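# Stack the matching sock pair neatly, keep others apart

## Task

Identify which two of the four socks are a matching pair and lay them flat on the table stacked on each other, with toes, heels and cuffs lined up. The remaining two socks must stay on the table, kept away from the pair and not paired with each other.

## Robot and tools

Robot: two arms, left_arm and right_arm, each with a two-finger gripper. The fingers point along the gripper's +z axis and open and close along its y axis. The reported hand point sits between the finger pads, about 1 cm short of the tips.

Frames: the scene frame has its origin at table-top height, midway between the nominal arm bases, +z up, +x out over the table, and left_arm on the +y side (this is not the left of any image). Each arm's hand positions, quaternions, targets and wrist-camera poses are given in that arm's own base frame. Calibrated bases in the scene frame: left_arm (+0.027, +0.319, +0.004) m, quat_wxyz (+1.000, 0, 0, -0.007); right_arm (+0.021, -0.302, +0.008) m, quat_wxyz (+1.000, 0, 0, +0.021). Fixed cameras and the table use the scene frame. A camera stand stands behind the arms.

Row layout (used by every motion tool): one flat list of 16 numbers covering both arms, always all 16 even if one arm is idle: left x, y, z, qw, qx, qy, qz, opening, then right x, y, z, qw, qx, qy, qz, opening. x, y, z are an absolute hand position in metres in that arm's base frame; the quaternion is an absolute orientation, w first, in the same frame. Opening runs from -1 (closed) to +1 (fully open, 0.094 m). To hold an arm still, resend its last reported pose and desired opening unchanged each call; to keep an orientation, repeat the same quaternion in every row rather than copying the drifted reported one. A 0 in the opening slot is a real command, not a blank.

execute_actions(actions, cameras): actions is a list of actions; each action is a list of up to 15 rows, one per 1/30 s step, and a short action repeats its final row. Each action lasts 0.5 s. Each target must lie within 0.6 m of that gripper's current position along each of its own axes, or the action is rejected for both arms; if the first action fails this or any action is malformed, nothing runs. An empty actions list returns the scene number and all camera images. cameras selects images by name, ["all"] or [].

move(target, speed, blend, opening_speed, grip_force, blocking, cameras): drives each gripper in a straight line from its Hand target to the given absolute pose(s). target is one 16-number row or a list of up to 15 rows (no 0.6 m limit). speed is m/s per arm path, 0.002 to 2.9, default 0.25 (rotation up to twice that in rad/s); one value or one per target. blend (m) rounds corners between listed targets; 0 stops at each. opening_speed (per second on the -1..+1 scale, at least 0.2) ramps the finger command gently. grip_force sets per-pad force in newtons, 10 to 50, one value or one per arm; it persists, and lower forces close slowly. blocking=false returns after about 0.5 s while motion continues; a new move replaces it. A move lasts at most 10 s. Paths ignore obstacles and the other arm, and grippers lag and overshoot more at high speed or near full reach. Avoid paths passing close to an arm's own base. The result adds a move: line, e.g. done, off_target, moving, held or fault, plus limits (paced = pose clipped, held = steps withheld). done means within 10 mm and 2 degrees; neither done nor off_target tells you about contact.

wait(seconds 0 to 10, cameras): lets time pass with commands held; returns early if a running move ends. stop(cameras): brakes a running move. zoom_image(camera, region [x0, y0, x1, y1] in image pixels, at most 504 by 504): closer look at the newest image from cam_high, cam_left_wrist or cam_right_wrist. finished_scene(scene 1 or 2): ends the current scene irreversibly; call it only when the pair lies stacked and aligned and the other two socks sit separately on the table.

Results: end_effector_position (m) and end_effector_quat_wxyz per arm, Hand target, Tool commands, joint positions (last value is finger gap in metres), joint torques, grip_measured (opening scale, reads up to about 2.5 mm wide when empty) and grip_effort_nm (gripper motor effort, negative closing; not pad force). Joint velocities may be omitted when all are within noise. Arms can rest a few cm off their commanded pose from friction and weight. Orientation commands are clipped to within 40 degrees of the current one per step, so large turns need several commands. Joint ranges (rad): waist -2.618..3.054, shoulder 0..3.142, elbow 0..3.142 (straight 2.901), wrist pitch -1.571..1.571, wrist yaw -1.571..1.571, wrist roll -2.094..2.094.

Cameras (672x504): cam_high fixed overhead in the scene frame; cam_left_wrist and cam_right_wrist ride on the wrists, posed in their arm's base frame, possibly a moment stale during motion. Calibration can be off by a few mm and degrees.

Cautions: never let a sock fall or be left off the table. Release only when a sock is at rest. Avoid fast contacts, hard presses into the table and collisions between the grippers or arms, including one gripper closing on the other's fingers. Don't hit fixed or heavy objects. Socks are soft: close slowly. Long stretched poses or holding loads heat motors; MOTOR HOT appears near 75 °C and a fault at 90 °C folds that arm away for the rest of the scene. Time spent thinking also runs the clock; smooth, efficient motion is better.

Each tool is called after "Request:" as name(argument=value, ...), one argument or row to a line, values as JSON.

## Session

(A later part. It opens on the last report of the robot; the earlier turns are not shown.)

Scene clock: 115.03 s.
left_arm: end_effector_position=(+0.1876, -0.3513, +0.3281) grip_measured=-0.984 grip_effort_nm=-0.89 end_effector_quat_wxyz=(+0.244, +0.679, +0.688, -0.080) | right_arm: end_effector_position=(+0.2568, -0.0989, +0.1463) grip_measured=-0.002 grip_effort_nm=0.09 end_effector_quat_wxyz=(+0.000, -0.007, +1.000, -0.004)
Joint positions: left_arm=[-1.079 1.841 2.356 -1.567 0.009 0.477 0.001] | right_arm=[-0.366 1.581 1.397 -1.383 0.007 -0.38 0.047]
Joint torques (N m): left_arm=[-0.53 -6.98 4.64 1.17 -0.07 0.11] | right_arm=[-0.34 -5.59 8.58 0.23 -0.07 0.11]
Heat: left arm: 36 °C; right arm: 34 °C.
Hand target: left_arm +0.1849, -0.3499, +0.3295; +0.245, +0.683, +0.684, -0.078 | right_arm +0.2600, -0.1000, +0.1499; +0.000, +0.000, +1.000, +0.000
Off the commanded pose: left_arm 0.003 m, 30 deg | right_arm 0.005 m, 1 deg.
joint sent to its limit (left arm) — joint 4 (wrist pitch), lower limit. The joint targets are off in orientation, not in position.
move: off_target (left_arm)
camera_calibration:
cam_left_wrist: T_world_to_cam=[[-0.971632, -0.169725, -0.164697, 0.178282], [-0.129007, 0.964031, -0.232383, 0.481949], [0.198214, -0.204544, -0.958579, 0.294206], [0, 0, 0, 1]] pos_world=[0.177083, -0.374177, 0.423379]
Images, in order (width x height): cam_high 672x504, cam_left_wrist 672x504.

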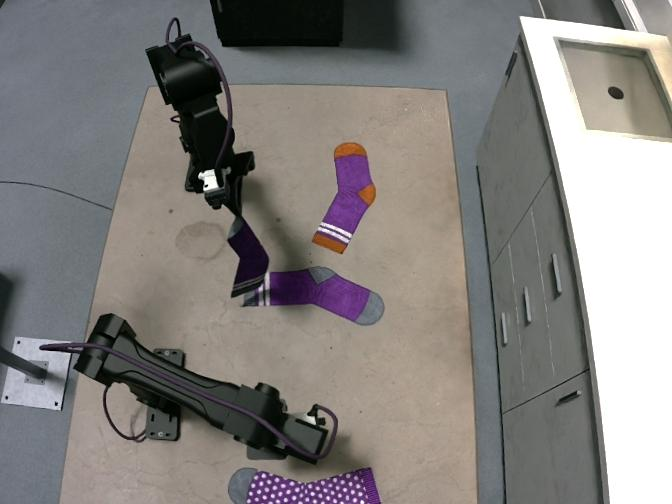

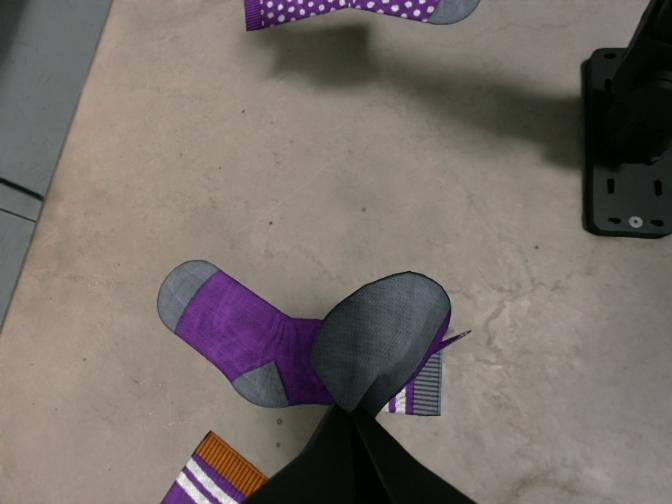

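Request:
move(
  target=[0.175,-0.355,0.33,0,0.26,0.966,0,-1,0.26,-0.1,0.15,0,0,1,0,0],
  speed=0.3,
  cameras=["cam_high","cam_left_wrist"],
)

Request:
zoom_image(
  camera="cam_high",
  region=[200, 180, 340, 330],
)

Scene clock: 123.83 s.
left_arm: end_effector_position=(+0.1742, -0.3582, +0.3281) grip_measured=-0.984 grip_effort_nm=-0.89 end_effector_quat_wxyz=(+0.171, +0.257, +0.932, -0.191) | right_arm: end_effector_position=(+0.2568, -0.0989, +0.1463) grip_measured=-0.002 grip_effort_nm=0.09 end_effector_quat_wxyz=(+0.000, -0.007, +1.000, -0.004)
Joint positions: left_arm=[-1.124 1.841 2.356 -1.567 -0.007 -0.584 0.001] | right_arm=[-0.366 1.581 1.397 -1.383 0.007 -0.38 0.047]
Joint torques (N m): left_arm=[0.62 -6.87 4.41 1.14 -0.01 0] | right_arm=[-0.34 -5.59 8.58 0.23 -0.07 0.11]
Heat: left arm: 36 °C; right arm: 34 °C.
Hand target: left_arm +0.1749, -0.3549, +0.3295; +0.170, +0.252, +0.933, -0.192 | right_arm +0.2600, -0.1000, +0.1499; +0.000, +0.000, +1.000, +0.000
Off the commanded pose: left_arm 0.004 m, 30 deg | right_arm 0.005 m, 1 deg.
joint sent to its limit (left arm) — joint 4 (wrist pitch), lower limit. The joint targets are off in orientation, not in position.
move: off_target (left_arm)
camera_calibration:
cam_left_wrist: T_world_to_cam=[[-0.44394, -0.837754, 0.31794, -0.325618], [-0.896031, 0.417752, -0.150374, 0.397898], [-0.00684344, -0.351641, -0.93611, 0.271119], [0, 0, 0, 1]] pos_world=[0.21383, -0.343674, 0.417158]
Images, in order (width x height): cam_high 672x504, cam_left_wrist 672x504.

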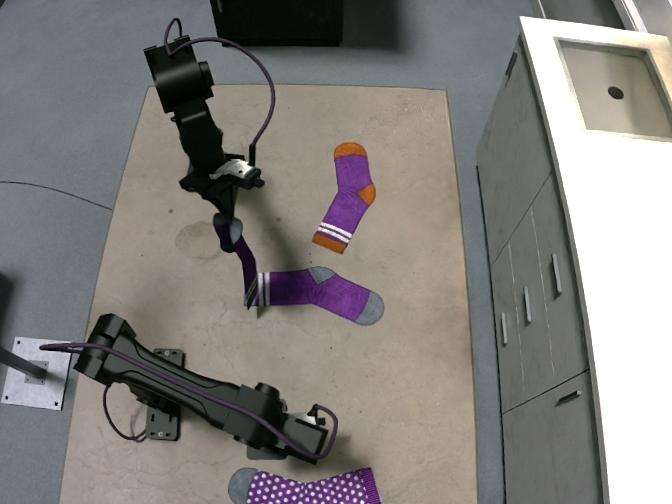

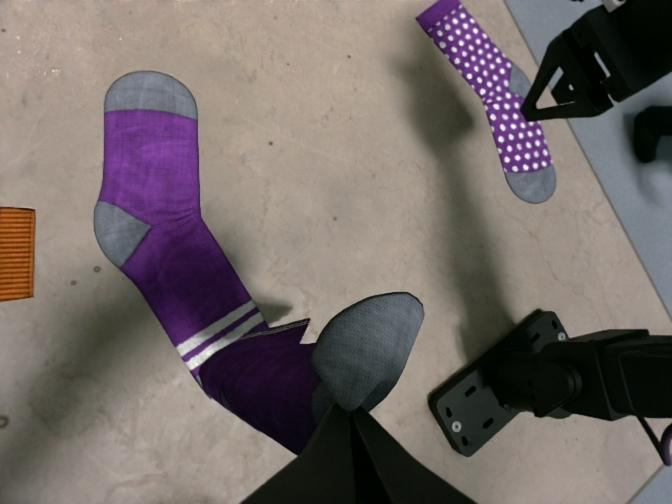

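Scaled by 3.360.

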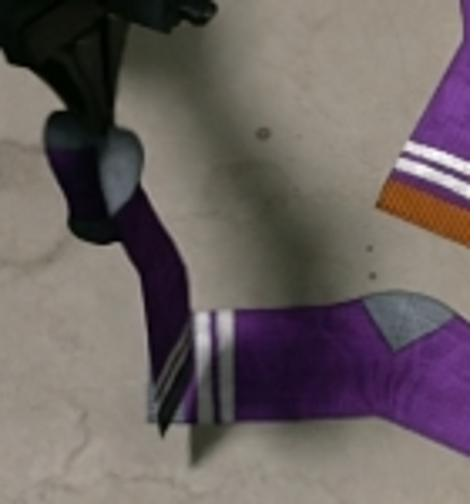

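Request:
move(
  target=[
    [0.145,-0.345,0.315,0,0.26,0.966,0,-1,0.26,-0.2,0.15,0,0,1,0,0],
    [0.165,-0.345,0.24,0,0.35,0.937,0,-1,0.26,-0.2,0.15,0,0,1,0,0],
    [0.30,-0.36,0.15,0,0.64,0.77,0,-1,0.26,-0.2,0.15,0,0,1,0,0],
    [0.42,-0.385,0.055,0,0.82,0.572,0,-1,0.26,-0.2,0.15,0,0,1,0,0],
  ],
  speed=0.15,
  blend=[0.01,0.03,0.03,0],
  cameras=["cam_high","cam_left_wrist"],
)

Request:
zoom_image(
  camera="cam_high",
  region=[220, 230, 420, 350],
)

Scene clock: 138.13 s.
left_arm: end_effector_position=(+0.4127, -0.3812, +0.0573) grip_measured=-0.984 grip_effort_nm=-0.89 end_effector_quat_wxyz=(+0.117, +0.814, +0.569, +0.024) | right_arm: end_effector_position=(+0.2574, -0.1982, +0.1483) grip_measured=-0.002 grip_effort_nm=0.09 end_effector_quat_wxyz=(+0.001, +0.003, +1.000, -0.005)
Joint positions: left_arm=[-0.747 2.75 2.84 -1.422 0.003 1.174 0.001] | right_arm=[-0.656 1.767 1.612 -1.407 0.007 -0.65 0.047]
Joint torques (N m): left_arm=[0.42 -11.11 8.62 0.87 -0.05 0.02] | right_arm=[-0.27 -7.25 8.57 0.23 -0.06 -0.09]
Heat: left arm: 37 °C; right arm: 35 °C.
Hand target: left_arm +0.4193, -0.3843, +0.0549; +0.127, +0.813, +0.568, +0.028 | right_arm +0.2598, -0.2000, +0.1499; +0.000, +0.000, +1.000, +0.000
Off the commanded pose: left_arm 0.009 m, 14 deg | right_arm 0.004 m, 1 deg.
elbow stopped short (left arm): the move would have taken joint 3 (elbow) straighter than the controller allows.
move: off_target (left_arm)
camera_calibration:
cam_left_wrist: T_world_to_cam=[[-0.956071, 0.212485, -0.201939, 0.488579], [0.188827, 0.973343, 0.13018, 0.328463], [0.224217, 0.0863297, -0.970708, 0.0847355], [0, 0, 0, 1]] pos_world=[0.386094, -0.430838, 0.138157]
Images, in order (width x height): cam_high 672x504, cam_left_wrist 672x504.

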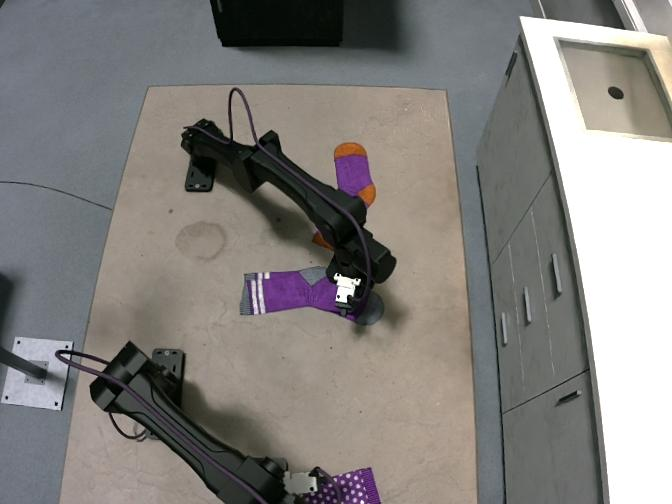

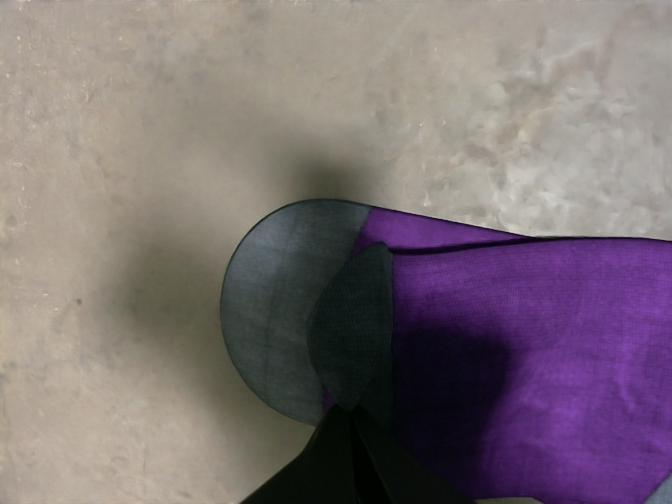

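Scaled by 2.520.

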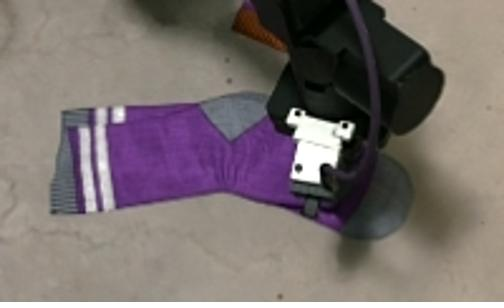

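Request:
move(
  target=[
    [0.443,-0.392,0.03,0,0.843,0.537,0,-1,0.26,-0.2,0.15,0,0,1,0,0],
  ],
  speed=0.1,
  cameras=["cam_high","cam_left_wrist"],
)

Request:
zoom_image(
  camera="cam_high",
  region=[220, 230, 420, 350],
)

Scene clock: 146.07 s.
left_arm: end_effector_position=(+0.4347, -0.3900, +0.0341) grip_measured=-0.984 grip_effort_nm=-0.89 end_effector_quat_wxyz=(+0.140, +0.835, +0.531, +0.038) | right_arm: end_effector_position=(+0.2574, -0.1982, +0.1483) grip_measured=-0.002 grip_effort_nm=0.10 end_effector_quat_wxyz=(+0.001, +0.003, +1.000, -0.005)
Joint positions: left_arm=[-0.732 2.805 2.84 -1.313 0.003 1.276 0.001] | right_arm=[-0.656 1.767 1.612 -1.407 0.007 -0.65 0.047]
Joint torques (N m): left_arm=[0.49 -11.19 9.06 1.03 -0.04 0.01] | right_arm=[-0.27 -7.25 8.55 0.23 -0.06 -0.09]
Heat: left arm: 38 °C; right arm: 36 °C.
Hand target: left_arm +0.4422, -0.3912, +0.0298; +0.149, +0.833, +0.531, +0.042 | right_arm +0.2598, -0.2000, +0.1499; +0.000, +0.000, +1.000, +0.000
Off the commanded pose: left_arm 0.009 m, 17 deg | right_arm 0.004 m, 1 deg.
elbow stopped short (left arm): the move would have taken joint 3 (elbow) straighter than the controller allows.
move: off_target (left_arm)
camera_calibration:
cam_left_wrist: T_world_to_cam=[[-0.921921, 0.287078, -0.260092, 0.523009], [0.261982, 0.956643, 0.127281, 0.297734], [0.285354, 0.0492035, -0.957158, 0.0164609], [0, 0, 0, 1]] pos_world=[0.399475, -0.43578, 0.11389]
Images, in order (width x height): cam_high 672x504, cam_left_wrist 672x504.

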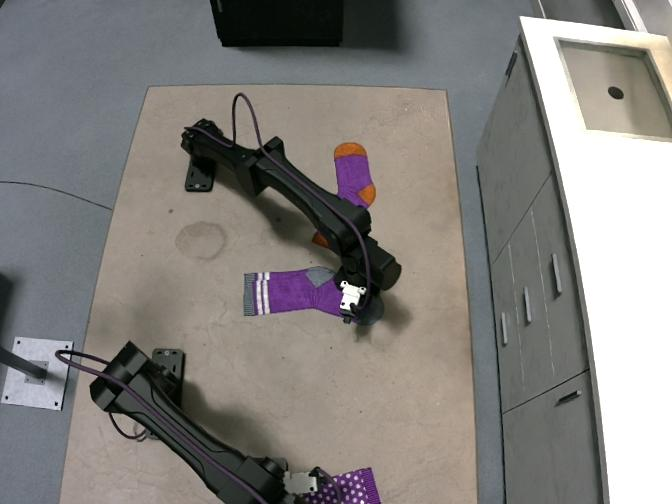

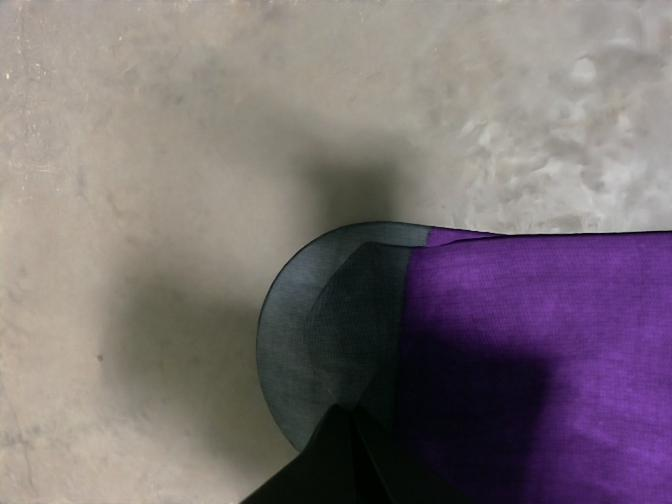

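Scaled by 2.520.

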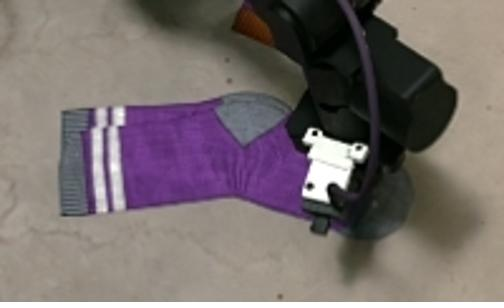

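Request:
move(
  target=[
    [0.438,-0.396,0.0,0,0.843,0.537,0,-1,0.26,-0.2,0.15,0,0,1,0,0],
    [0.438,-0.396,0.0,0,0.843,0.537,0,0,0.26,-0.2,0.15,0,0,1,0,0],
    [0.43,-0.39,0.1,0,0.843,0.537,0,0,0.26,-0.2,0.15,0,0,1,0,0],
    [0.35,-0.1,0.22,0,0.707,0.707,0,0,0.26,-0.2,0.15,0,0,1,0,0],
  ],
  speed=[0.08,0.1,0.15,0.4],
  opening_speed=1,
  cameras=["cam_high"],
)

Request:
zoom_image(
  camera="cam_high",
  region=[220, 230, 420, 350],
)

Scene clock: 156.60 s.
left_arm: end_effector_position=(+0.3555, -0.0979, +0.2137) grip_measured=-0.002 grip_effort_nm=0.11 end_effector_quat_wxyz=(+0.059, +0.701, +0.709, +0.037) | right_arm: end_effector_position=(+0.2574, -0.1982, +0.1483) grip_measured=-0.002 grip_effort_nm=0.09 end_effector_quat_wxyz=(+0.001, +0.003, +1.000, -0.005)
Joint positions: left_arm=[-0.275 1.875 2.005 -1.562 -0.007 1.285 0.047] | right_arm=[-0.656 1.767 1.612 -1.407 0.007 -0.65 0.047]
Joint torques (N m): left_arm=[-0.47 -8.96 5.31 0.46 0.03 -0.01] | right_arm=[-0.27 -7.25 8.55 0.23 -0.07 -0.09]
Heat: left arm: 40 °C; right arm: 37 °C.
Hand target: left_arm +0.3499, -0.0998, +0.2193; +0.064, +0.705, +0.705, +0.036 | right_arm +0.2598, -0.2000, +0.1499; +0.000, +0.000, +1.000, +0.000
Off the commanded pose: left_arm 0.009 m, 8 deg | right_arm 0.004 m, 1 deg.
elbow stopped short (left arm): the move would have taken joint 3 (elbow) straighter than the controller allows.
joint sent to its limit (left arm) — joint 4 (wrist pitch), lower limit. The joint targets are off in orientation, not in position.
move: off_target (left_arm); target 2's new opening was sent with left_arm's hand 0.010 m and 15 deg from that target
Images, in order (width x height): cam_high 672x504.

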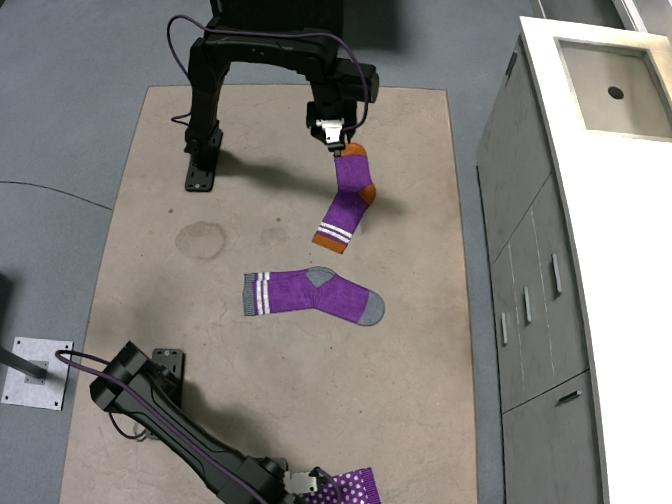

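Scaled by 2.520.

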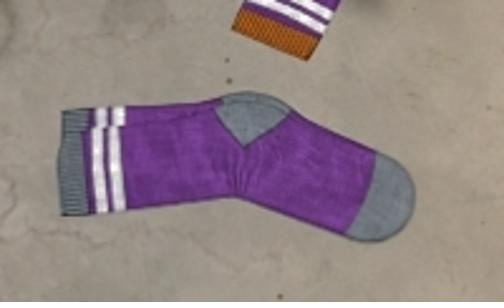

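Request:
move(
  target=[0.35,-0.1,0.22,0,0.707,0.707,0,0,0.21,0.21,0.12,0,0,1,0,-0.1],
  speed=0.4,
  cameras=["cam_right_wrist"],
)

Scene clock: 162.27 s.
left_arm: end_effector_position=(+0.3555, -0.0979, +0.2137) grip_measured=-0.002 grip_effort_nm=0.11 end_effector_quat_wxyz=(+0.059, +0.702, +0.709, +0.037) | right_arm: end_effector_position=(+0.2032, +0.2057, +0.1166) grip_measured=-0.098 grip_effort_nm=-0.13 end_effector_quat_wxyz=(-0.008, -0.004, +1.000, -0.001)
Joint positions: left_arm=[-0.275 1.875 2.005 -1.562 -0.007 1.286 0.047] | right_arm=[0.781 1.649 1.351 -1.285 -0.011 0.773 0.042]
Joint torques (N m): left_arm=[-0.57 -8.84 5.27 0.45 0.04 0.01] | right_arm=[0.09 -6.34 8.53 0.37 0.12 0.11]
Heat: left arm: 40 °C; right arm: 36 °C.
Hand target: left_arm +0.3499, -0.0998, +0.2193; +0.064, +0.705, +0.705, +0.036 | right_arm +0.2099, +0.2100, +0.1200; +0.000, +0.000, +1.000, +0.000
Off the commanded pose: left_arm 0.009 m, 8 deg | right_arm 0.009 m, 1 deg.
joint sent to its limit (left arm) — joint 4 (wrist pitch), lower limit. The joint targets are off in orientation, not in position.
move: off_target (left_arm)
camera_calibration:
cam_right_wrist: T_world_to_cam=[[0.134334, -0.990694, -0.0218866, 0.183379], [-0.945102, -0.134729, 0.297707, 0.221401], [-0.297885, -0.0193071, -0.954406, 0.267576], [0, 0, 0, 1]] pos_world=[0.264319, 0.216668, 0.193477]
Images, in order (width x height): cam_right_wrist 672x504.

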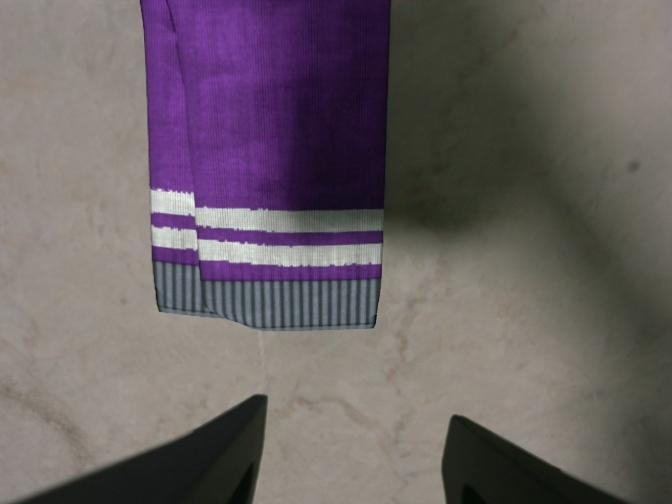

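Request:
move(
  target=[
    [0.35,-0.1,0.22,0.064,0.705,0.705,0.036,0,0.19,0.197,0.05,0,0,1,0,-0.45],
    [0.35,-0.1,0.22,0.064,0.705,0.705,0.036,0,0.186,0.195,-0.025,0,0,1,0,-0.45],
    [0.35,-0.1,0.22,0.064,0.705,0.705,0.036,0,0.186,0.195,-0.025,0,0,1,0,-1],
    [0.35,-0.1,0.22,0.064,0.705,0.705,0.036,0,0.194,0.2,0.025,0,0,1,0,-1],
  ],
  speed=0.1,
  opening_speed=1,
  cameras=["cam_right_wrist"],
)

Scene clock: 171.50 s.
left_arm: end_effector_position=(+0.3555, -0.0979, +0.2137) grip_measured=-0.002 grip_effort_nm=0.11 end_effector_quat_wxyz=(+0.059, +0.702, +0.709, +0.037) | right_arm: end_effector_position=(+0.1889, +0.1999, +0.0205) grip_measured=-0.972 grip_effort_nm=-1.05 end_effector_quat_wxyz=(-0.004, -0.004, +1.000, +0.004)
Joint positions: left_arm=[-0.275 1.875 2.005 -1.562 -0.007 1.286 0.047] | right_arm=[0.803 1.678 0.987 -0.88 -0.011 0.796 0.001]
Joint torques (N m): left_arm=[-0.46 -8.92 5.29 0.46 0.02 0] | right_arm=[-0.5 -6.97 7.54 0.21 0.11 0.03]
Heat: left arm: 40 °C; right arm: 35 °C.
Hand target: left_arm +0.3501, -0.0999, +0.2198; +0.065, +0.705, +0.705, +0.037 | right_arm +0.1939, +0.2000, +0.0249; +0.000, +0.000, +1.000, +0.000
Off the commanded pose: left_arm 0.009 m, 1 deg | right_arm 0.007 m, 1 deg.
joint sent to its limit (left arm) — joint 4 (wrist pitch), lower limit. The joint targets still meet the commanded pose.
move: done; target 3's new opening was sent with right_arm's hand 0.031 m and 1 deg from that target
camera_calibration:
cam_right_wrist: T_world_to_cam=[[0.133373, -0.99064, -0.029046, 0.177686], [-0.947755, -0.136059, 0.288528, 0.236598], [-0.28978, -0.0109534, -0.957031, 0.168294], [0, 0, 0, 1]] pos_world=[0.249306, 0.210058, 0.097959]
Images, in order (width x height): cam_right_wrist 672x504.

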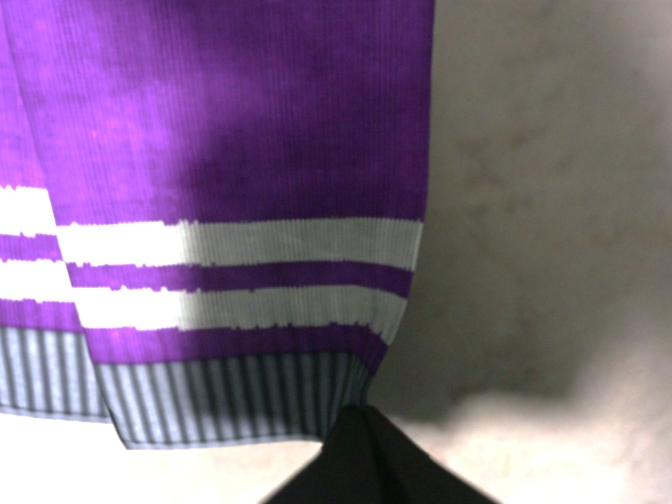

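Request:
move(
  target=[
    [0.35,-0.1,0.22,0.064,0.705,0.705,0.036,0,0.205,0.25,0.09,0,0,1,0,-1],
    [0.35,-0.1,0.22,0.064,0.705,0.705,0.036,0,0.208,0.31,0.10,0,0,1,0,-1],
    [0.35,-0.1,0.22,0.064,0.705,0.705,0.036,0,0.202,0.27,0.06,0,0,1,0,-1],
    [0.35,-0.1,0.22,0.064,0.705,0.705,0.036,0,0.196,0.221,0.015,0,0,1,0,-1],
  ],
  speed=0.12,
  blend=[0.01,0.005,0.02,0],
  cameras=["cam_high","cam_right_wrist"],
)

Request:
zoom_image(
  camera="cam_high",
  region=[220, 230, 420, 350],
)

Scene clock: 180.10 s.
left_arm: end_effector_position=(+0.3555, -0.0979, +0.2137) grip_measured=-0.002 grip_effort_nm=0.11 end_effector_quat_wxyz=(+0.059, +0.702, +0.709, +0.037) | right_arm: end_effector_position=(+0.1942, +0.2236, +0.0136) grip_measured=-0.972 grip_effort_nm=-1.05 end_effector_quat_wxyz=(-0.010, +0.002, +1.000, -0.005)
Joint positions: left_arm=[-0.275 1.875 2.005 -1.562 -0.007 1.286 0.047] | right_arm=[0.847 1.784 1.082 -0.889 -0.008 0.851 0.001]
Joint torques (N m): left_arm=[-0.61 -8.99 5.44 0.48 0 -0.02] | right_arm=[-0.42 -10.41 4.08 0.61 0.09 -0.09]
Heat: left arm: 41 °C; right arm: 35 °C.
Hand target: left_arm +0.3501, -0.0999, +0.2198; +0.065, +0.705, +0.705, +0.037 | right_arm +0.1960, +0.2210, +0.0150; +0.000, +0.000, +1.000, +0.000
Off the commanded pose: left_arm 0.009 m, 1 deg | right_arm 0.003 m, 1 deg.
joint sent to its limit (left arm) — joint 4 (wrist pitch), lower limit. The joint targets still meet the commanded pose.
move: done
camera_calibration:
cam_right_wrist: T_world_to_cam=[[0.1214, -0.992518, -0.013042, 0.202768], [-0.945571, -0.119634, 0.302629, 0.242675], [-0.301925, -0.0244069, -0.953019, 0.168814], [0, 0, 0, 1]] pos_world=[0.25582, 0.234404, 0.0900875]
Images, in order (width x height): cam_high 672x504, cam_right_wrist 672x504.

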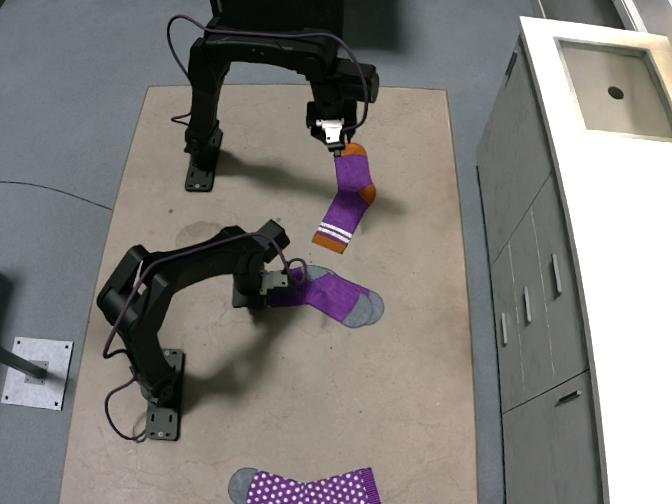

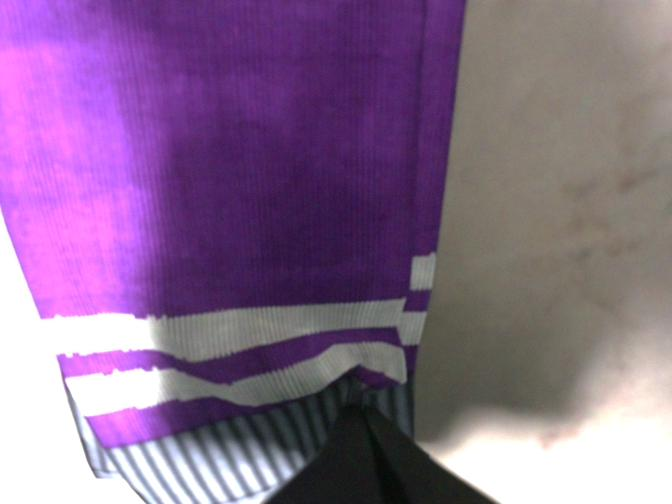

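Scaled by 2.520.

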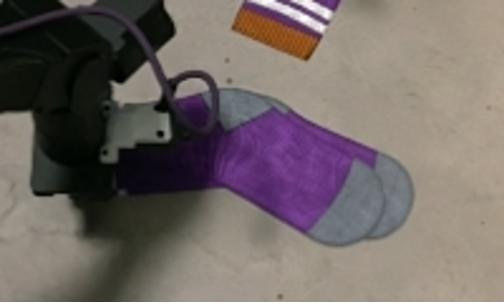

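Request:
move(
  target=[
    [0.35,-0.1,0.22,0.064,0.705,0.705,0.036,0,0.2,0.222,0.013,0,0,1,0,-1],
    [0.35,-0.1,0.22,0.064,0.705,0.705,0.036,0,0.2,0.222,0.013,0,0,1,0,-0.2],
    [0.35,-0.1,0.22,0.064,0.705,0.705,0.036,0,0.2,0.215,0.1,0,0,1,0,-0.2],
    [0.35,-0.1,0.22,0.064,0.705,0.705,0.036,0,0.38,0.17,0.1,0,0.174,0.985,0,-0.2],
  ],
  speed=[0.1,0.1,0.15,0.3],
  opening_speed=1,
  cameras=["cam_high","cam_right_wrist"],
)

Request:
zoom_image(
  camera="cam_high",
  region=[220, 230, 420, 350],
)

Scene clock: 193.57 s.
left_arm: end_effector_position=(+0.3555, -0.0979, +0.2137) grip_measured=-0.002 grip_effort_nm=0.11 end_effector_quat_wxyz=(+0.059, +0.702, +0.709, +0.037) | right_arm: end_effector_position=(+0.3782, +0.1677, +0.1031) grip_measured=-0.202 grip_effort_nm=0.10 end_effector_quat_wxyz=(+0.005, +0.177, +0.984, +0.006)
Joint positions: left_arm=[-0.275 1.875 2.005 -1.562 -0.007 1.286 0.047] | right_arm=[0.413 2.12 1.919 -1.353 -0.005 0.769 0.037]
Joint torques (N m): left_arm=[-0.59 -8.94 5.65 0.45 0.04 0.02] | right_arm=[0.5 -10.17 8.59 0.23 0.05 -0.01]
Heat: left arm: 41 °C; right arm: 34 °C.
Hand target: left_arm +0.3501, -0.0999, +0.2198; +0.065, +0.705, +0.705, +0.037 | right_arm +0.3798, +0.1700, +0.1000; +0.000, +0.174, +0.985, +0.000
Off the commanded pose: left_arm 0.009 m, 1 deg | right_arm 0.004 m, 1 deg.
joint sent to its limit (left arm) — joint 4 (wrist pitch), lower limit. The joint targets still meet the commanded pose.
move: done
camera_calibration:
cam_right_wrist: T_world_to_cam=[[-0.227386, -0.973205, -0.0341706, 0.256974], [-0.939089, 0.209859, 0.27216, 0.328264], [-0.257696, 0.0939744, -0.961645, 0.272541], [0, 0, 0, 1]] pos_world=[0.436934, 0.155588, 0.181528]
Images, in order (width x height): cam_high 672x504, cam_right_wrist 672x504.

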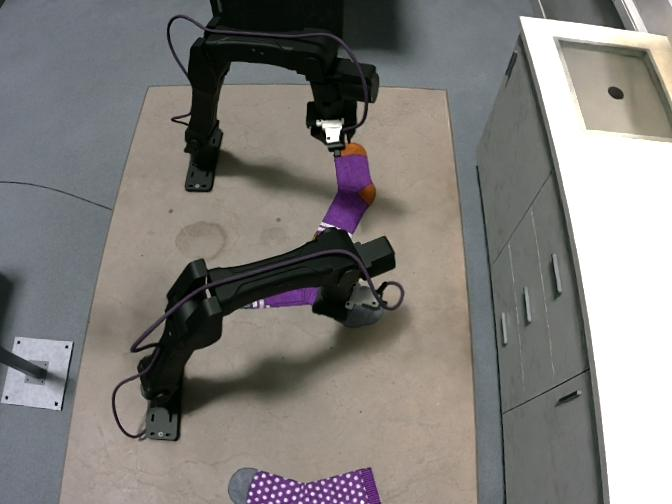

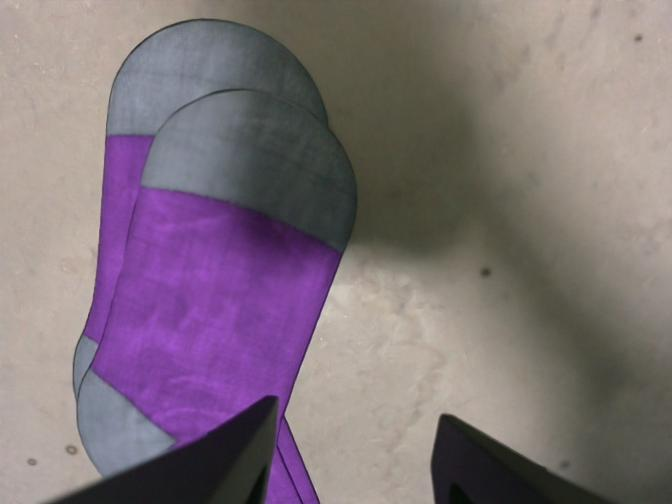

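Scaled by 2.520.

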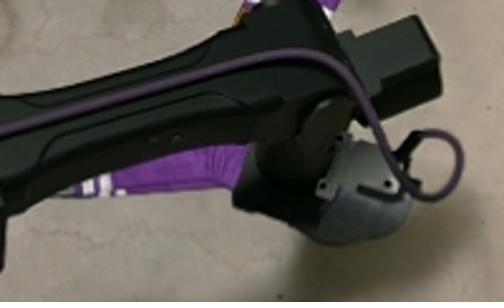

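Request:
move(
  target=[
    [0.35,-0.1,0.22,0.064,0.705,0.705,0.036,0,0.402,0.163,0.05,0,0.174,0.985,0,-0.45],
    [0.35,-0.1,0.22,0.064,0.705,0.705,0.036,0,0.397,0.159,-0.03,0,0.174,0.985,0,-0.45],
    [0.35,-0.1,0.22,0.064,0.705,0.705,0.036,0,0.397,0.159,-0.03,0,0.174,0.985,0,-1],
    [0.35,-0.1,0.22,0.064,0.705,0.705,0.036,0,0.406,0.165,0.03,0,0.174,0.985,0,-1],
  ],
  speed=0.1,
  opening_speed=1,
  cameras=["cam_right_wrist"],
)

Scene clock: 202.97 s.
left_arm: end_effector_position=(+0.3555, -0.0979, +0.2137) grip_measured=-0.002 grip_effort_nm=0.11 end_effector_quat_wxyz=(+0.059, +0.702, +0.709, +0.037) | right_arm: end_effector_position=(+0.4050, +0.1663, +0.0361) grip_measured=-0.980 grip_effort_nm=-1.05 end_effector_quat_wxyz=(+0.007, +0.175, +0.985, +0.011)
Joint positions: left_arm=[-0.275 1.875 2.005 -1.562 -0.007 1.286 0.047] | right_arm=[0.383 2.236 1.838 -1.149 -0.01 0.735 0.001]
Joint torques (N m): left_arm=[-0.61 -8.96 5.37 0.45 0.07 0.02] | right_arm=[0.06 -10.99 8.1 0.25 0.1 0]
Heat: left arm: 41 °C; right arm: 34 °C.
Hand target: left_arm +0.3501, -0.0999, +0.2198; +0.065, +0.705, +0.705, +0.037 | right_arm +0.4059, +0.1650, +0.0301; +0.000, +0.174, +0.985, +0.000
Off the commanded pose: left_arm 0.009 m, 1 deg | right_arm 0.006 m, 1 deg.
joint sent to its limit (left arm) — joint 4 (wrist pitch), lower limit. The joint targets still meet the commanded pose.
move: done; target 3's new opening was sent with right_arm's hand 0.039 m and 2 deg from that target
camera_calibration:
cam_right_wrist: T_world_to_cam=[[-0.22224, -0.974047, -0.0429059, 0.25789], [-0.941584, 0.202996, 0.268721, 0.374245], [-0.253038, 0.10012, -0.962262, 0.212336], [0, 0, 0, 1]] pos_world=[0.463426, 0.153968, 0.11482]
Images, in order (width x height): cam_right_wrist 672x504.

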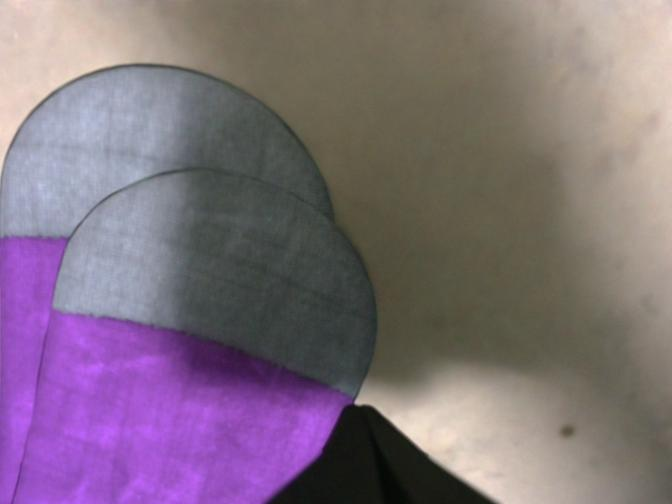

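Request:
move(
  target=[
    [0.35,-0.1,0.22,0.064,0.705,0.705,0.036,0,0.425,0.161,0.04,0,0.174,0.985,0,-0.4],
    [0.35,-0.1,0.22,0.064,0.705,0.705,0.036,0,0.419,0.157,-0.037,0,0.174,0.985,0,-0.4],
    [0.35,-0.1,0.22,0.064,0.705,0.705,0.036,0,0.419,0.157,-0.037,0,0.174,0.985,0,-1],
  ],
  speed=0.1,
  opening_speed=1,
  cameras=["cam_right_wrist"],
)

Scene clock: 210.10 s.
left_arm: end_effector_position=(+0.3555, -0.0979, +0.2137) grip_measured=-0.002 grip_effort_nm=0.11 end_effector_quat_wxyz=(+0.059, +0.702, +0.709, +0.037) | right_arm: end_effector_position=(+0.4245, +0.1699, +0.0100) grip_measured=-0.978 grip_effort_nm=-0.96 end_effector_quat_wxyz=(+0.018, +0.174, +0.984, +0.037)
Joint positions: left_arm=[-0.275 1.875 2.005 -1.562 -0.007 1.286 0.047] | right_arm=[0.36 2.292 1.824 -1.034 -0.046 0.711 0.001]
Joint torques (N m): left_arm=[-0.55 -9.13 5.64 0.41 0.05 0.01] | right_arm=[-0.31 -8.05 2.56 1.2 0.47 -0.06]
Heat: left arm: 41 °C; right arm: 34 °C.
Hand target: left_arm +0.3501, -0.0999, +0.2198; +0.065, +0.705, +0.705, +0.037 | right_arm +0.4156, +0.1561, -0.0338; -0.002, +0.173, +0.985, +0.000
Off the commanded pose: left_arm 0.009 m, 1 deg | right_arm 0.049 m, 5 deg.
joint sent to its limit (left arm) — joint 4 (wrist pitch), lower limit. The joint targets still meet the commanded pose.
move: off_target (right_arm); target 3's new opening was sent with right_arm's hand 0.047 m and 2 deg from that target
camera_calibration:
cam_right_wrist: T_world_to_cam=[[-0.218202, -0.971062, -0.0970942, 0.262819], [-0.949741, 0.188415, 0.249984, 0.405054], [-0.224456, 0.146761, -0.963369, 0.171701], [0, 0, 0, 1]] pos_world=[0.480584, 0.153696, 0.0896727]
Images, in order (width x height): cam_right_wrist 672x504.

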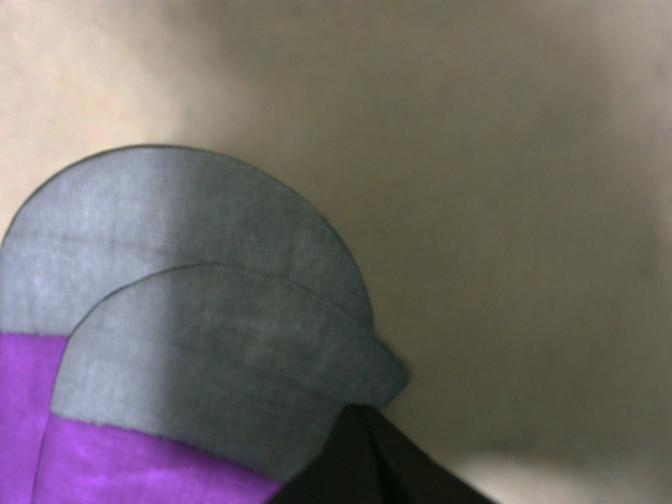

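Request:
move(
  target=[
    [0.35,-0.1,0.22,0.064,0.705,0.705,0.036,0,0.42,0.175,0.06,0,0.174,0.985,0,-1],
    [0.35,-0.1,0.22,0.064,0.705,0.705,0.036,0,0.455,0.198,0.06,0,0.174,0.985,0,-1],
    [0.35,-0.1,0.22,0.064,0.705,0.705,0.036,0,0.462,0.183,0.018,0,0.174,0.985,0,-1],
  ],
  speed=0.1,
  cameras=["cam_high","cam_right_wrist"],
)

Request:
zoom_image(
  camera="cam_high",
  region=[220, 230, 420, 350],
)

Scene clock: 216.87 s.
left_arm: end_effector_position=(+0.3555, -0.0979, +0.2137) grip_measured=-0.002 grip_effort_nm=0.11 end_effector_quat_wxyz=(+0.059, +0.702, +0.709, +0.037) | right_arm: end_effector_position=(+0.4628, +0.1856, +0.0264) grip_measured=-0.980 grip_effort_nm=-1.05 end_effector_quat_wxyz=(+0.003, +0.178, +0.984, +0.007)
Joint positions: left_arm=[-0.275 1.875 2.005 -1.562 -0.007 1.286 0.047] | right_arm=[0.376 2.587 2.424 -1.396 -0.008 0.734 0.001]
Joint torques (N m): left_arm=[-0.43 -9.05 5.46 0.48 0.07 0] | right_arm=[-0.08 -15.38 4.74 0.6 0.09 -0.09]
Heat: left arm: 41 °C; right arm: 34 °C.
Hand target: left_arm +0.3501, -0.0999, +0.2198; +0.065, +0.705, +0.705, +0.037 | right_arm +0.4619, +0.1831, +0.0182; +0.000, +0.174, +0.985, +0.000
Off the commanded pose: left_arm 0.009 m, 1 deg | right_arm 0.009 m, 1 deg.
joint sent to its limit (left arm) — joint 4 (wrist pitch), lower limit. The joint targets still meet the commanded pose.
move: done
camera_calibration:
cam_right_wrist: T_world_to_cam=[[-0.228626, -0.97291, -0.034311, 0.291536], [-0.937394, 0.210495, 0.277461, 0.42385], [-0.262722, 0.0955977, -0.960124, 0.221051], [0, 0, 0, 1]] pos_world=[0.522042, 0.173288, 0.104638]
Images, in order (width x height): cam_high 672x504, cam_right_wrist 672x504.

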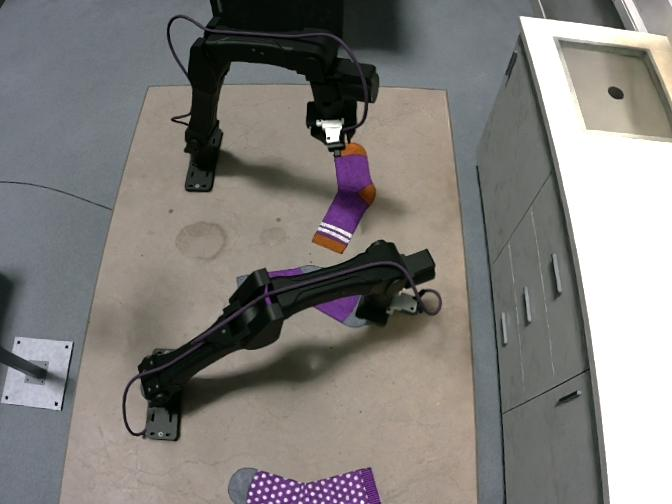

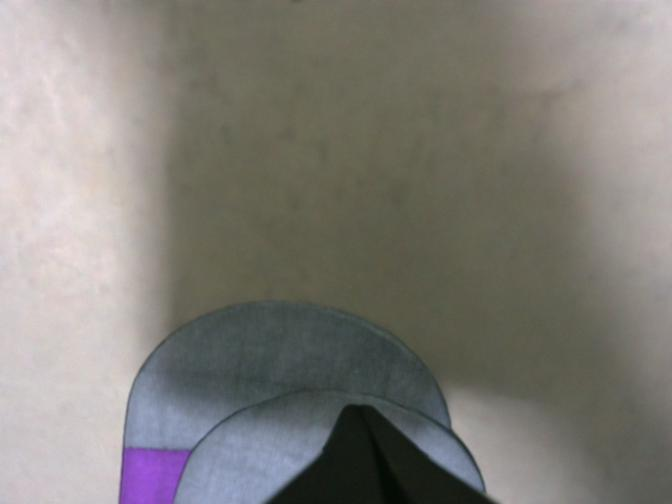

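Scaled by 2.520.

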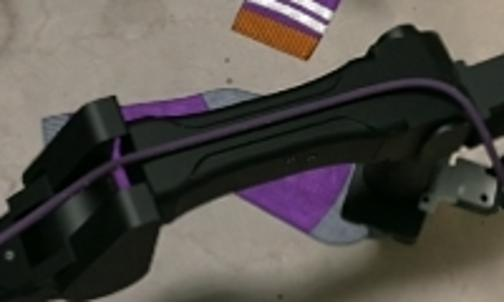

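Request:
move(
  target=[
    [0.35,-0.1,0.22,0.064,0.705,0.705,0.036,0,0.45,0.175,0.05,0,0.174,0.985,0,-0.3],
    [0.35,-0.1,0.22,0.064,0.705,0.705,0.036,0,0.42,0.168,0.04,0,0.174,0.985,0,-0.3],
    [0.35,-0.1,0.22,0.064,0.705,0.705,0.036,0,0.413,0.164,-0.04,0,0.174,0.985,0,-0.3],
    [0.35,-0.1,0.22,0.064,0.705,0.705,0.036,0,0.413,0.164,-0.04,0,0.174,0.985,0,-1],
    [0.35,-0.1,0.22,0.064,0.705,0.705,0.036,0,0.42,0.175,0.05,0,0.174,0.985,0,-1],
  ],
  speed=0.1,
  opening_speed=1,
  cameras=["cam_right_wrist"],
)

Scene clock: 228.63 s.
left_arm: end_effector_position=(+0.3555, -0.0979, +0.2137) grip_measured=-0.002 grip_effort_nm=0.11 end_effector_quat_wxyz=(+0.059, +0.702, +0.709, +0.037) | right_arm: end_effector_position=(+0.4197, +0.1740, +0.0566) grip_measured=-0.980 grip_effort_nm=-1.05 end_effector_quat_wxyz=(+0.007, +0.172, +0.985, +0.010)
Joint positions: left_arm=[-0.275 1.875 2.005 -1.562 -0.007 1.286 0.047] | right_arm=[0.387 2.303 2.032 -1.276 -0.01 0.733 0.001]
Joint torques (N m): left_arm=[-0.55 -8.87 5.49 0.47 0.04 0.07] | right_arm=[0.51 -11.49 8.34 0.2 0.11 0.11]
Heat: left arm: 42 °C; right arm: 36 °C.
Hand target: left_arm +0.3501, -0.0999, +0.2198; +0.065, +0.705, +0.705, +0.037 | right_arm +0.4199, +0.1749, +0.0501; +0.001, +0.174, +0.985, +0.000
Off the commanded pose: left_arm 0.009 m, 1 deg | right_arm 0.007 m, 1 deg.
joint sent to its limit (left arm) — joint 4 (wrist pitch), lower limit. The joint targets still meet the commanded pose.
move: done; target 4's new opening was sent with right_arm's hand 0.050 m and 3 deg from that target
camera_calibration:
cam_right_wrist: T_world_to_cam=[[-0.217494, -0.975144, -0.0423245, 0.267673], [-0.942511, 0.198549, 0.268795, 0.382202], [-0.25371, 0.0983525, -0.962267, 0.235615], [0, 0, 0, 1]] pos_world=[0.478225, 0.16196, 0.13532]
Images, in order (width x height): cam_right_wrist 672x504.

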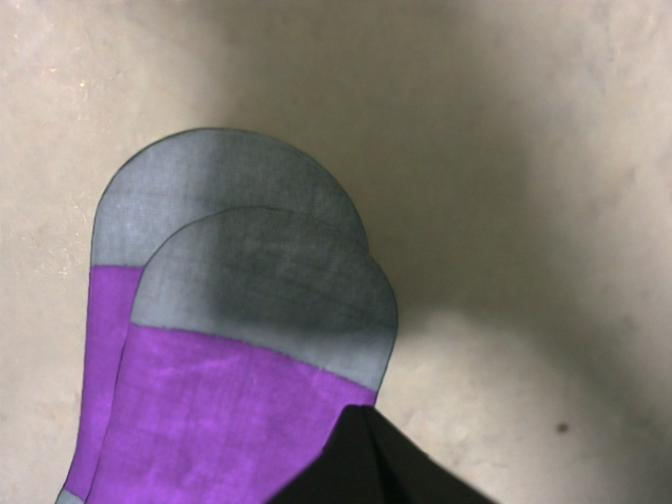

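Request:
move(
  target=[
    [0.35,-0.1,0.22,0.064,0.705,0.705,0.036,0,0.428,0.174,0.04,0,0.174,0.985,0,-0.3],
    [0.35,-0.1,0.22,0.064,0.705,0.705,0.036,0,0.422,0.17,-0.04,0,0.174,0.985,0,-0.3],
    [0.35,-0.1,0.22,0.064,0.705,0.705,0.036,0,0.422,0.17,-0.04,0,0.174,0.985,0,-1],
    [0.35,-0.1,0.22,0.064,0.705,0.705,0.036,0,0.425,0.18,0.05,0,0.174,0.985,0,-1],
  ],
  speed=0.1,
  opening_speed=1,
  cameras=["cam_right_wrist"],
)

Scene clock: 236.57 s.
left_arm: end_effector_position=(+0.3555, -0.0979, +0.2137) grip_measured=-0.002 grip_effort_nm=0.11 end_effector_quat_wxyz=(+0.059, +0.702, +0.709, +0.037) | right_arm: end_effector_position=(+0.4250, +0.1785, +0.0568) grip_measured=-0.968 grip_effort_nm=-1.05 end_effector_quat_wxyz=(+0.007, +0.173, +0.985, +0.011)
Joint positions: left_arm=[-0.275 1.875 2.005 -1.562 -0.007 1.286 0.047] | right_arm=[0.392 2.337 2.091 -1.301 -0.01 0.739 0.001]
Joint torques (N m): left_arm=[-0.72 -9.02 5.46 0.45 0.02 0.04] | right_arm=[0.61 -11.71 8.38 0.26 0.11 0.11]
Heat: left arm: 42 °C; right arm: 36 °C.
Hand target: left_arm +0.3501, -0.0999, +0.2198; +0.065, +0.705, +0.705, +0.037 | right_arm +0.4249, +0.1799, +0.0501; +0.001, +0.174, +0.985, +0.000
Off the commanded pose: left_arm 0.009 m, 1 deg | right_arm 0.007 m, 1 deg.
joint sent to its limit (left arm) — joint 4 (wrist pitch), lower limit. The joint targets still meet the commanded pose.
move: done; target 3's new opening was sent with right_arm's hand 0.050 m and 3 deg from that target
camera_calibration:
cam_right_wrist: T_world_to_cam=[[-0.218546, -0.974891, -0.0427246, 0.273625], [-0.942225, 0.199427, 0.269147, 0.385844], [-0.253869, 0.0990772, -0.962151, 0.236636], [0, 0, 0, 1]] pos_world=[0.483426, 0.166361, 0.135521]
Images, in order (width x height): cam_right_wrist 672x504.

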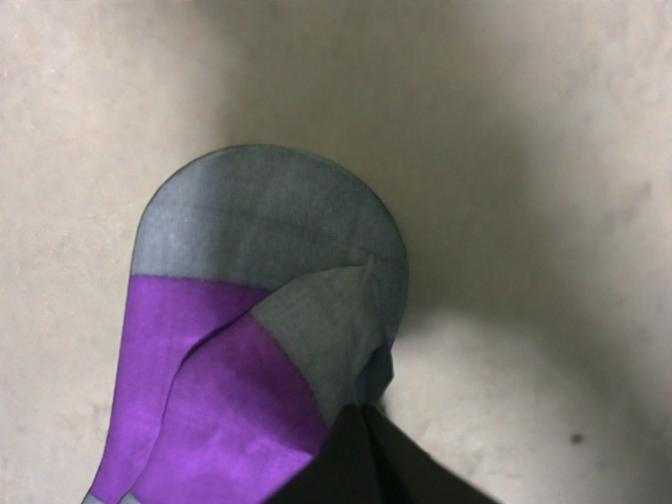

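Request:
move(
  target=[
    [0.35,-0.1,0.22,0.064,0.705,0.705,0.036,0,0.435,0.23,0.095,0,0.174,0.985,0,-1],
    [0.35,-0.1,0.22,0.064,0.705,0.705,0.036,0,0.462,0.255,0.085,0,0.174,0.985,0,-1],
    [0.35,-0.1,0.22,0.064,0.705,0.705,0.036,0,0.468,0.195,0.008,0,0.174,0.985,0,-1],
  ],
  speed=0.1,
  blend=[0.01,0.01,0],
  cameras=["cam_high","cam_right_wrist"],
)

Request:
zoom_image(
  camera="cam_high",
  region=[220, 230, 420, 350],
)

Scene clock: 243.40 s.
left_arm: end_effector_position=(+0.3555, -0.0979, +0.2137) grip_measured=-0.002 grip_effort_nm=0.11 end_effector_quat_wxyz=(+0.059, +0.702, +0.709, +0.037) | right_arm: end_effector_position=(+0.4674, +0.1987, +0.0144) grip_measured=-0.968 grip_effort_nm=-1.05 end_effector_quat_wxyz=(-0.002, +0.177, +0.984, +0.005)
Joint positions: left_arm=[-0.275 1.875 2.005 -1.562 -0.007 1.286 0.047] | right_arm=[0.396 2.687 2.568 -1.45 -0.011 0.751 0.001]
Joint torques (N m): left_arm=[-0.36 -8.87 5.6 0.46 0.07 0.06] | right_arm=[-0.28 -16.68 3.79 0.72 0.11 -0.11]
Heat: left arm: 42 °C; right arm: 36 °C.
Hand target: left_arm +0.3501, -0.0999, +0.2198; +0.065, +0.705, +0.705, +0.037 | right_arm +0.4679, +0.1950, +0.0080; -0.001, +0.174, +0.985, -0.001
Off the commanded pose: left_arm 0.009 m, 1 deg | right_arm 0.007 m, 1 deg.
joint sent to its limit (left arm) — joint 4 (wrist pitch), lower limit. The joint targets still meet the commanded pose.
move: done
camera_calibration:
cam_right_wrist: T_world_to_cam=[[-0.226753, -0.973457, -0.0310483, 0.304168], [-0.935043, 0.208663, 0.286626, 0.427761], [-0.27254, 0.0940247, -0.957539, 0.214319], [0, 0, 0, 1]] pos_world=[0.527356, 0.186685, 0.0920551]
Images, in order (width x height): cam_high 672x504, cam_right_wrist 672x504.

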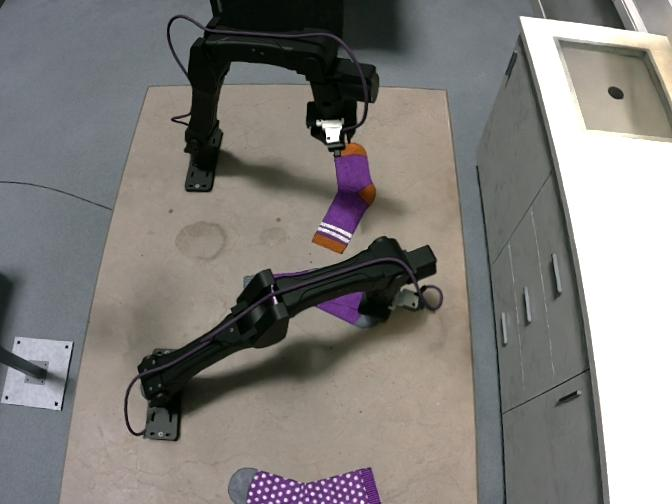

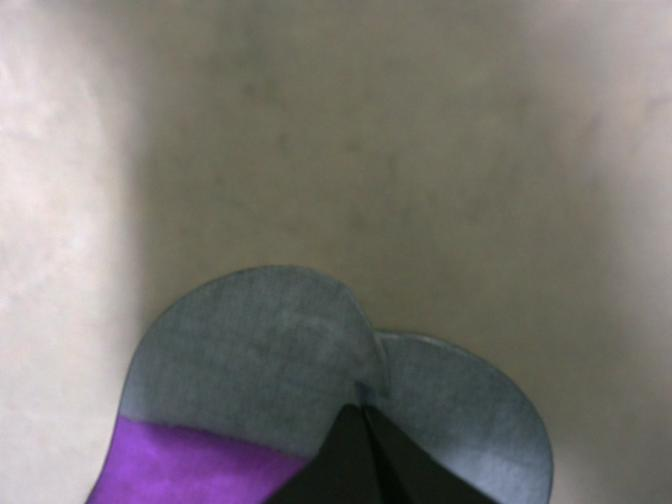

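Scaled by 2.520.

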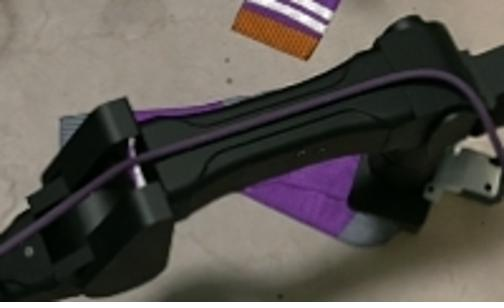

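Request:
move(
  target=[
    [0.35,-0.1,0.22,0.064,0.705,0.705,0.036,0,0.455,0.22,0.09,0,0.174,0.985,0,-1],
    [0.35,-0.1,0.22,0.064,0.705,0.705,0.036,0,0.456,0.205,0.06,0,0.174,0.985,0,-1],
    [0.35,-0.1,0.22,0.064,0.705,0.705,0.036,0,0.457,0.166,0.008,0,0.174,0.985,0,-1],
  ],
  speed=0.1,
  blend=[0.005,0.01,0],
  cameras=["cam_right_wrist"],
)

Scene clock: 248.60 s.
left_arm: end_effector_position=(+0.3555, -0.0979, +0.2137) grip_measured=-0.002 grip_effort_nm=0.11 end_effector_quat_wxyz=(+0.059, +0.702, +0.709, +0.037) | right_arm: end_effector_position=(+0.4546, +0.1708, +0.0138) grip_measured=-0.968 grip_effort_nm=-1.05 end_effector_quat_wxyz=(-0.008, +0.176, +0.984, +0.004)
Joint positions: left_arm=[-0.275 1.875 2.005 -1.562 -0.007 1.286 0.047] | right_arm=[0.352 2.528 2.263 -1.314 -0.015 0.705 0.001]
Joint torques (N m): left_arm=[-0.51 -8.73 5.48 0.49 0.04 0.03] | right_arm=[-0.46 -16.02 3.86 0.8 0.15 -0.08]
Heat: left arm: 42 °C; right arm: 38 °C.
Hand target: left_arm +0.3501, -0.0999, +0.2198; +0.065, +0.705, +0.705, +0.037 | right_arm +0.4569, +0.1660, +0.0081; -0.001, +0.174, +0.985, +0.000
Off the commanded pose: left_arm 0.009 m, 1 deg | right_arm 0.008 m, 1 deg.
joint sent to its limit (left arm) — joint 4 (wrist pitch), lower limit. The joint targets still meet the commanded pose.
move: done
camera_calibration:
cam_right_wrist: T_world_to_cam=[[-0.225201, -0.973893, -0.028575, 0.273412], [-0.932285, 0.206873, 0.296728, 0.420763], [-0.28307, 0.0934634, -0.954534, 0.217712], [0, 0, 0, 1]] pos_world=[0.515472, 0.158882, 0.0907739]
Images, in order (width x height): cam_right_wrist 672x504.

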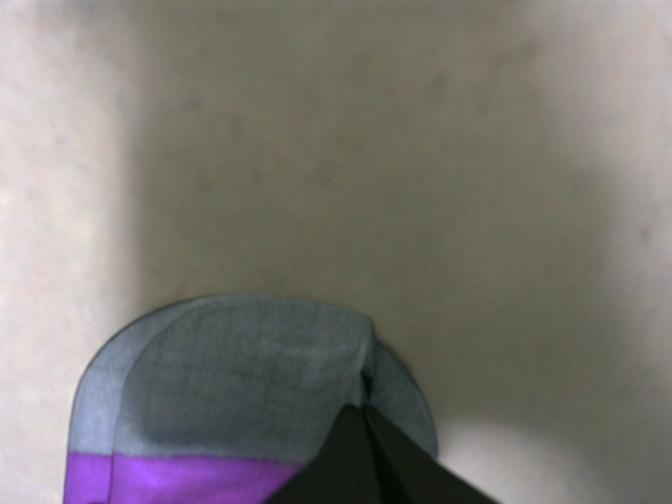

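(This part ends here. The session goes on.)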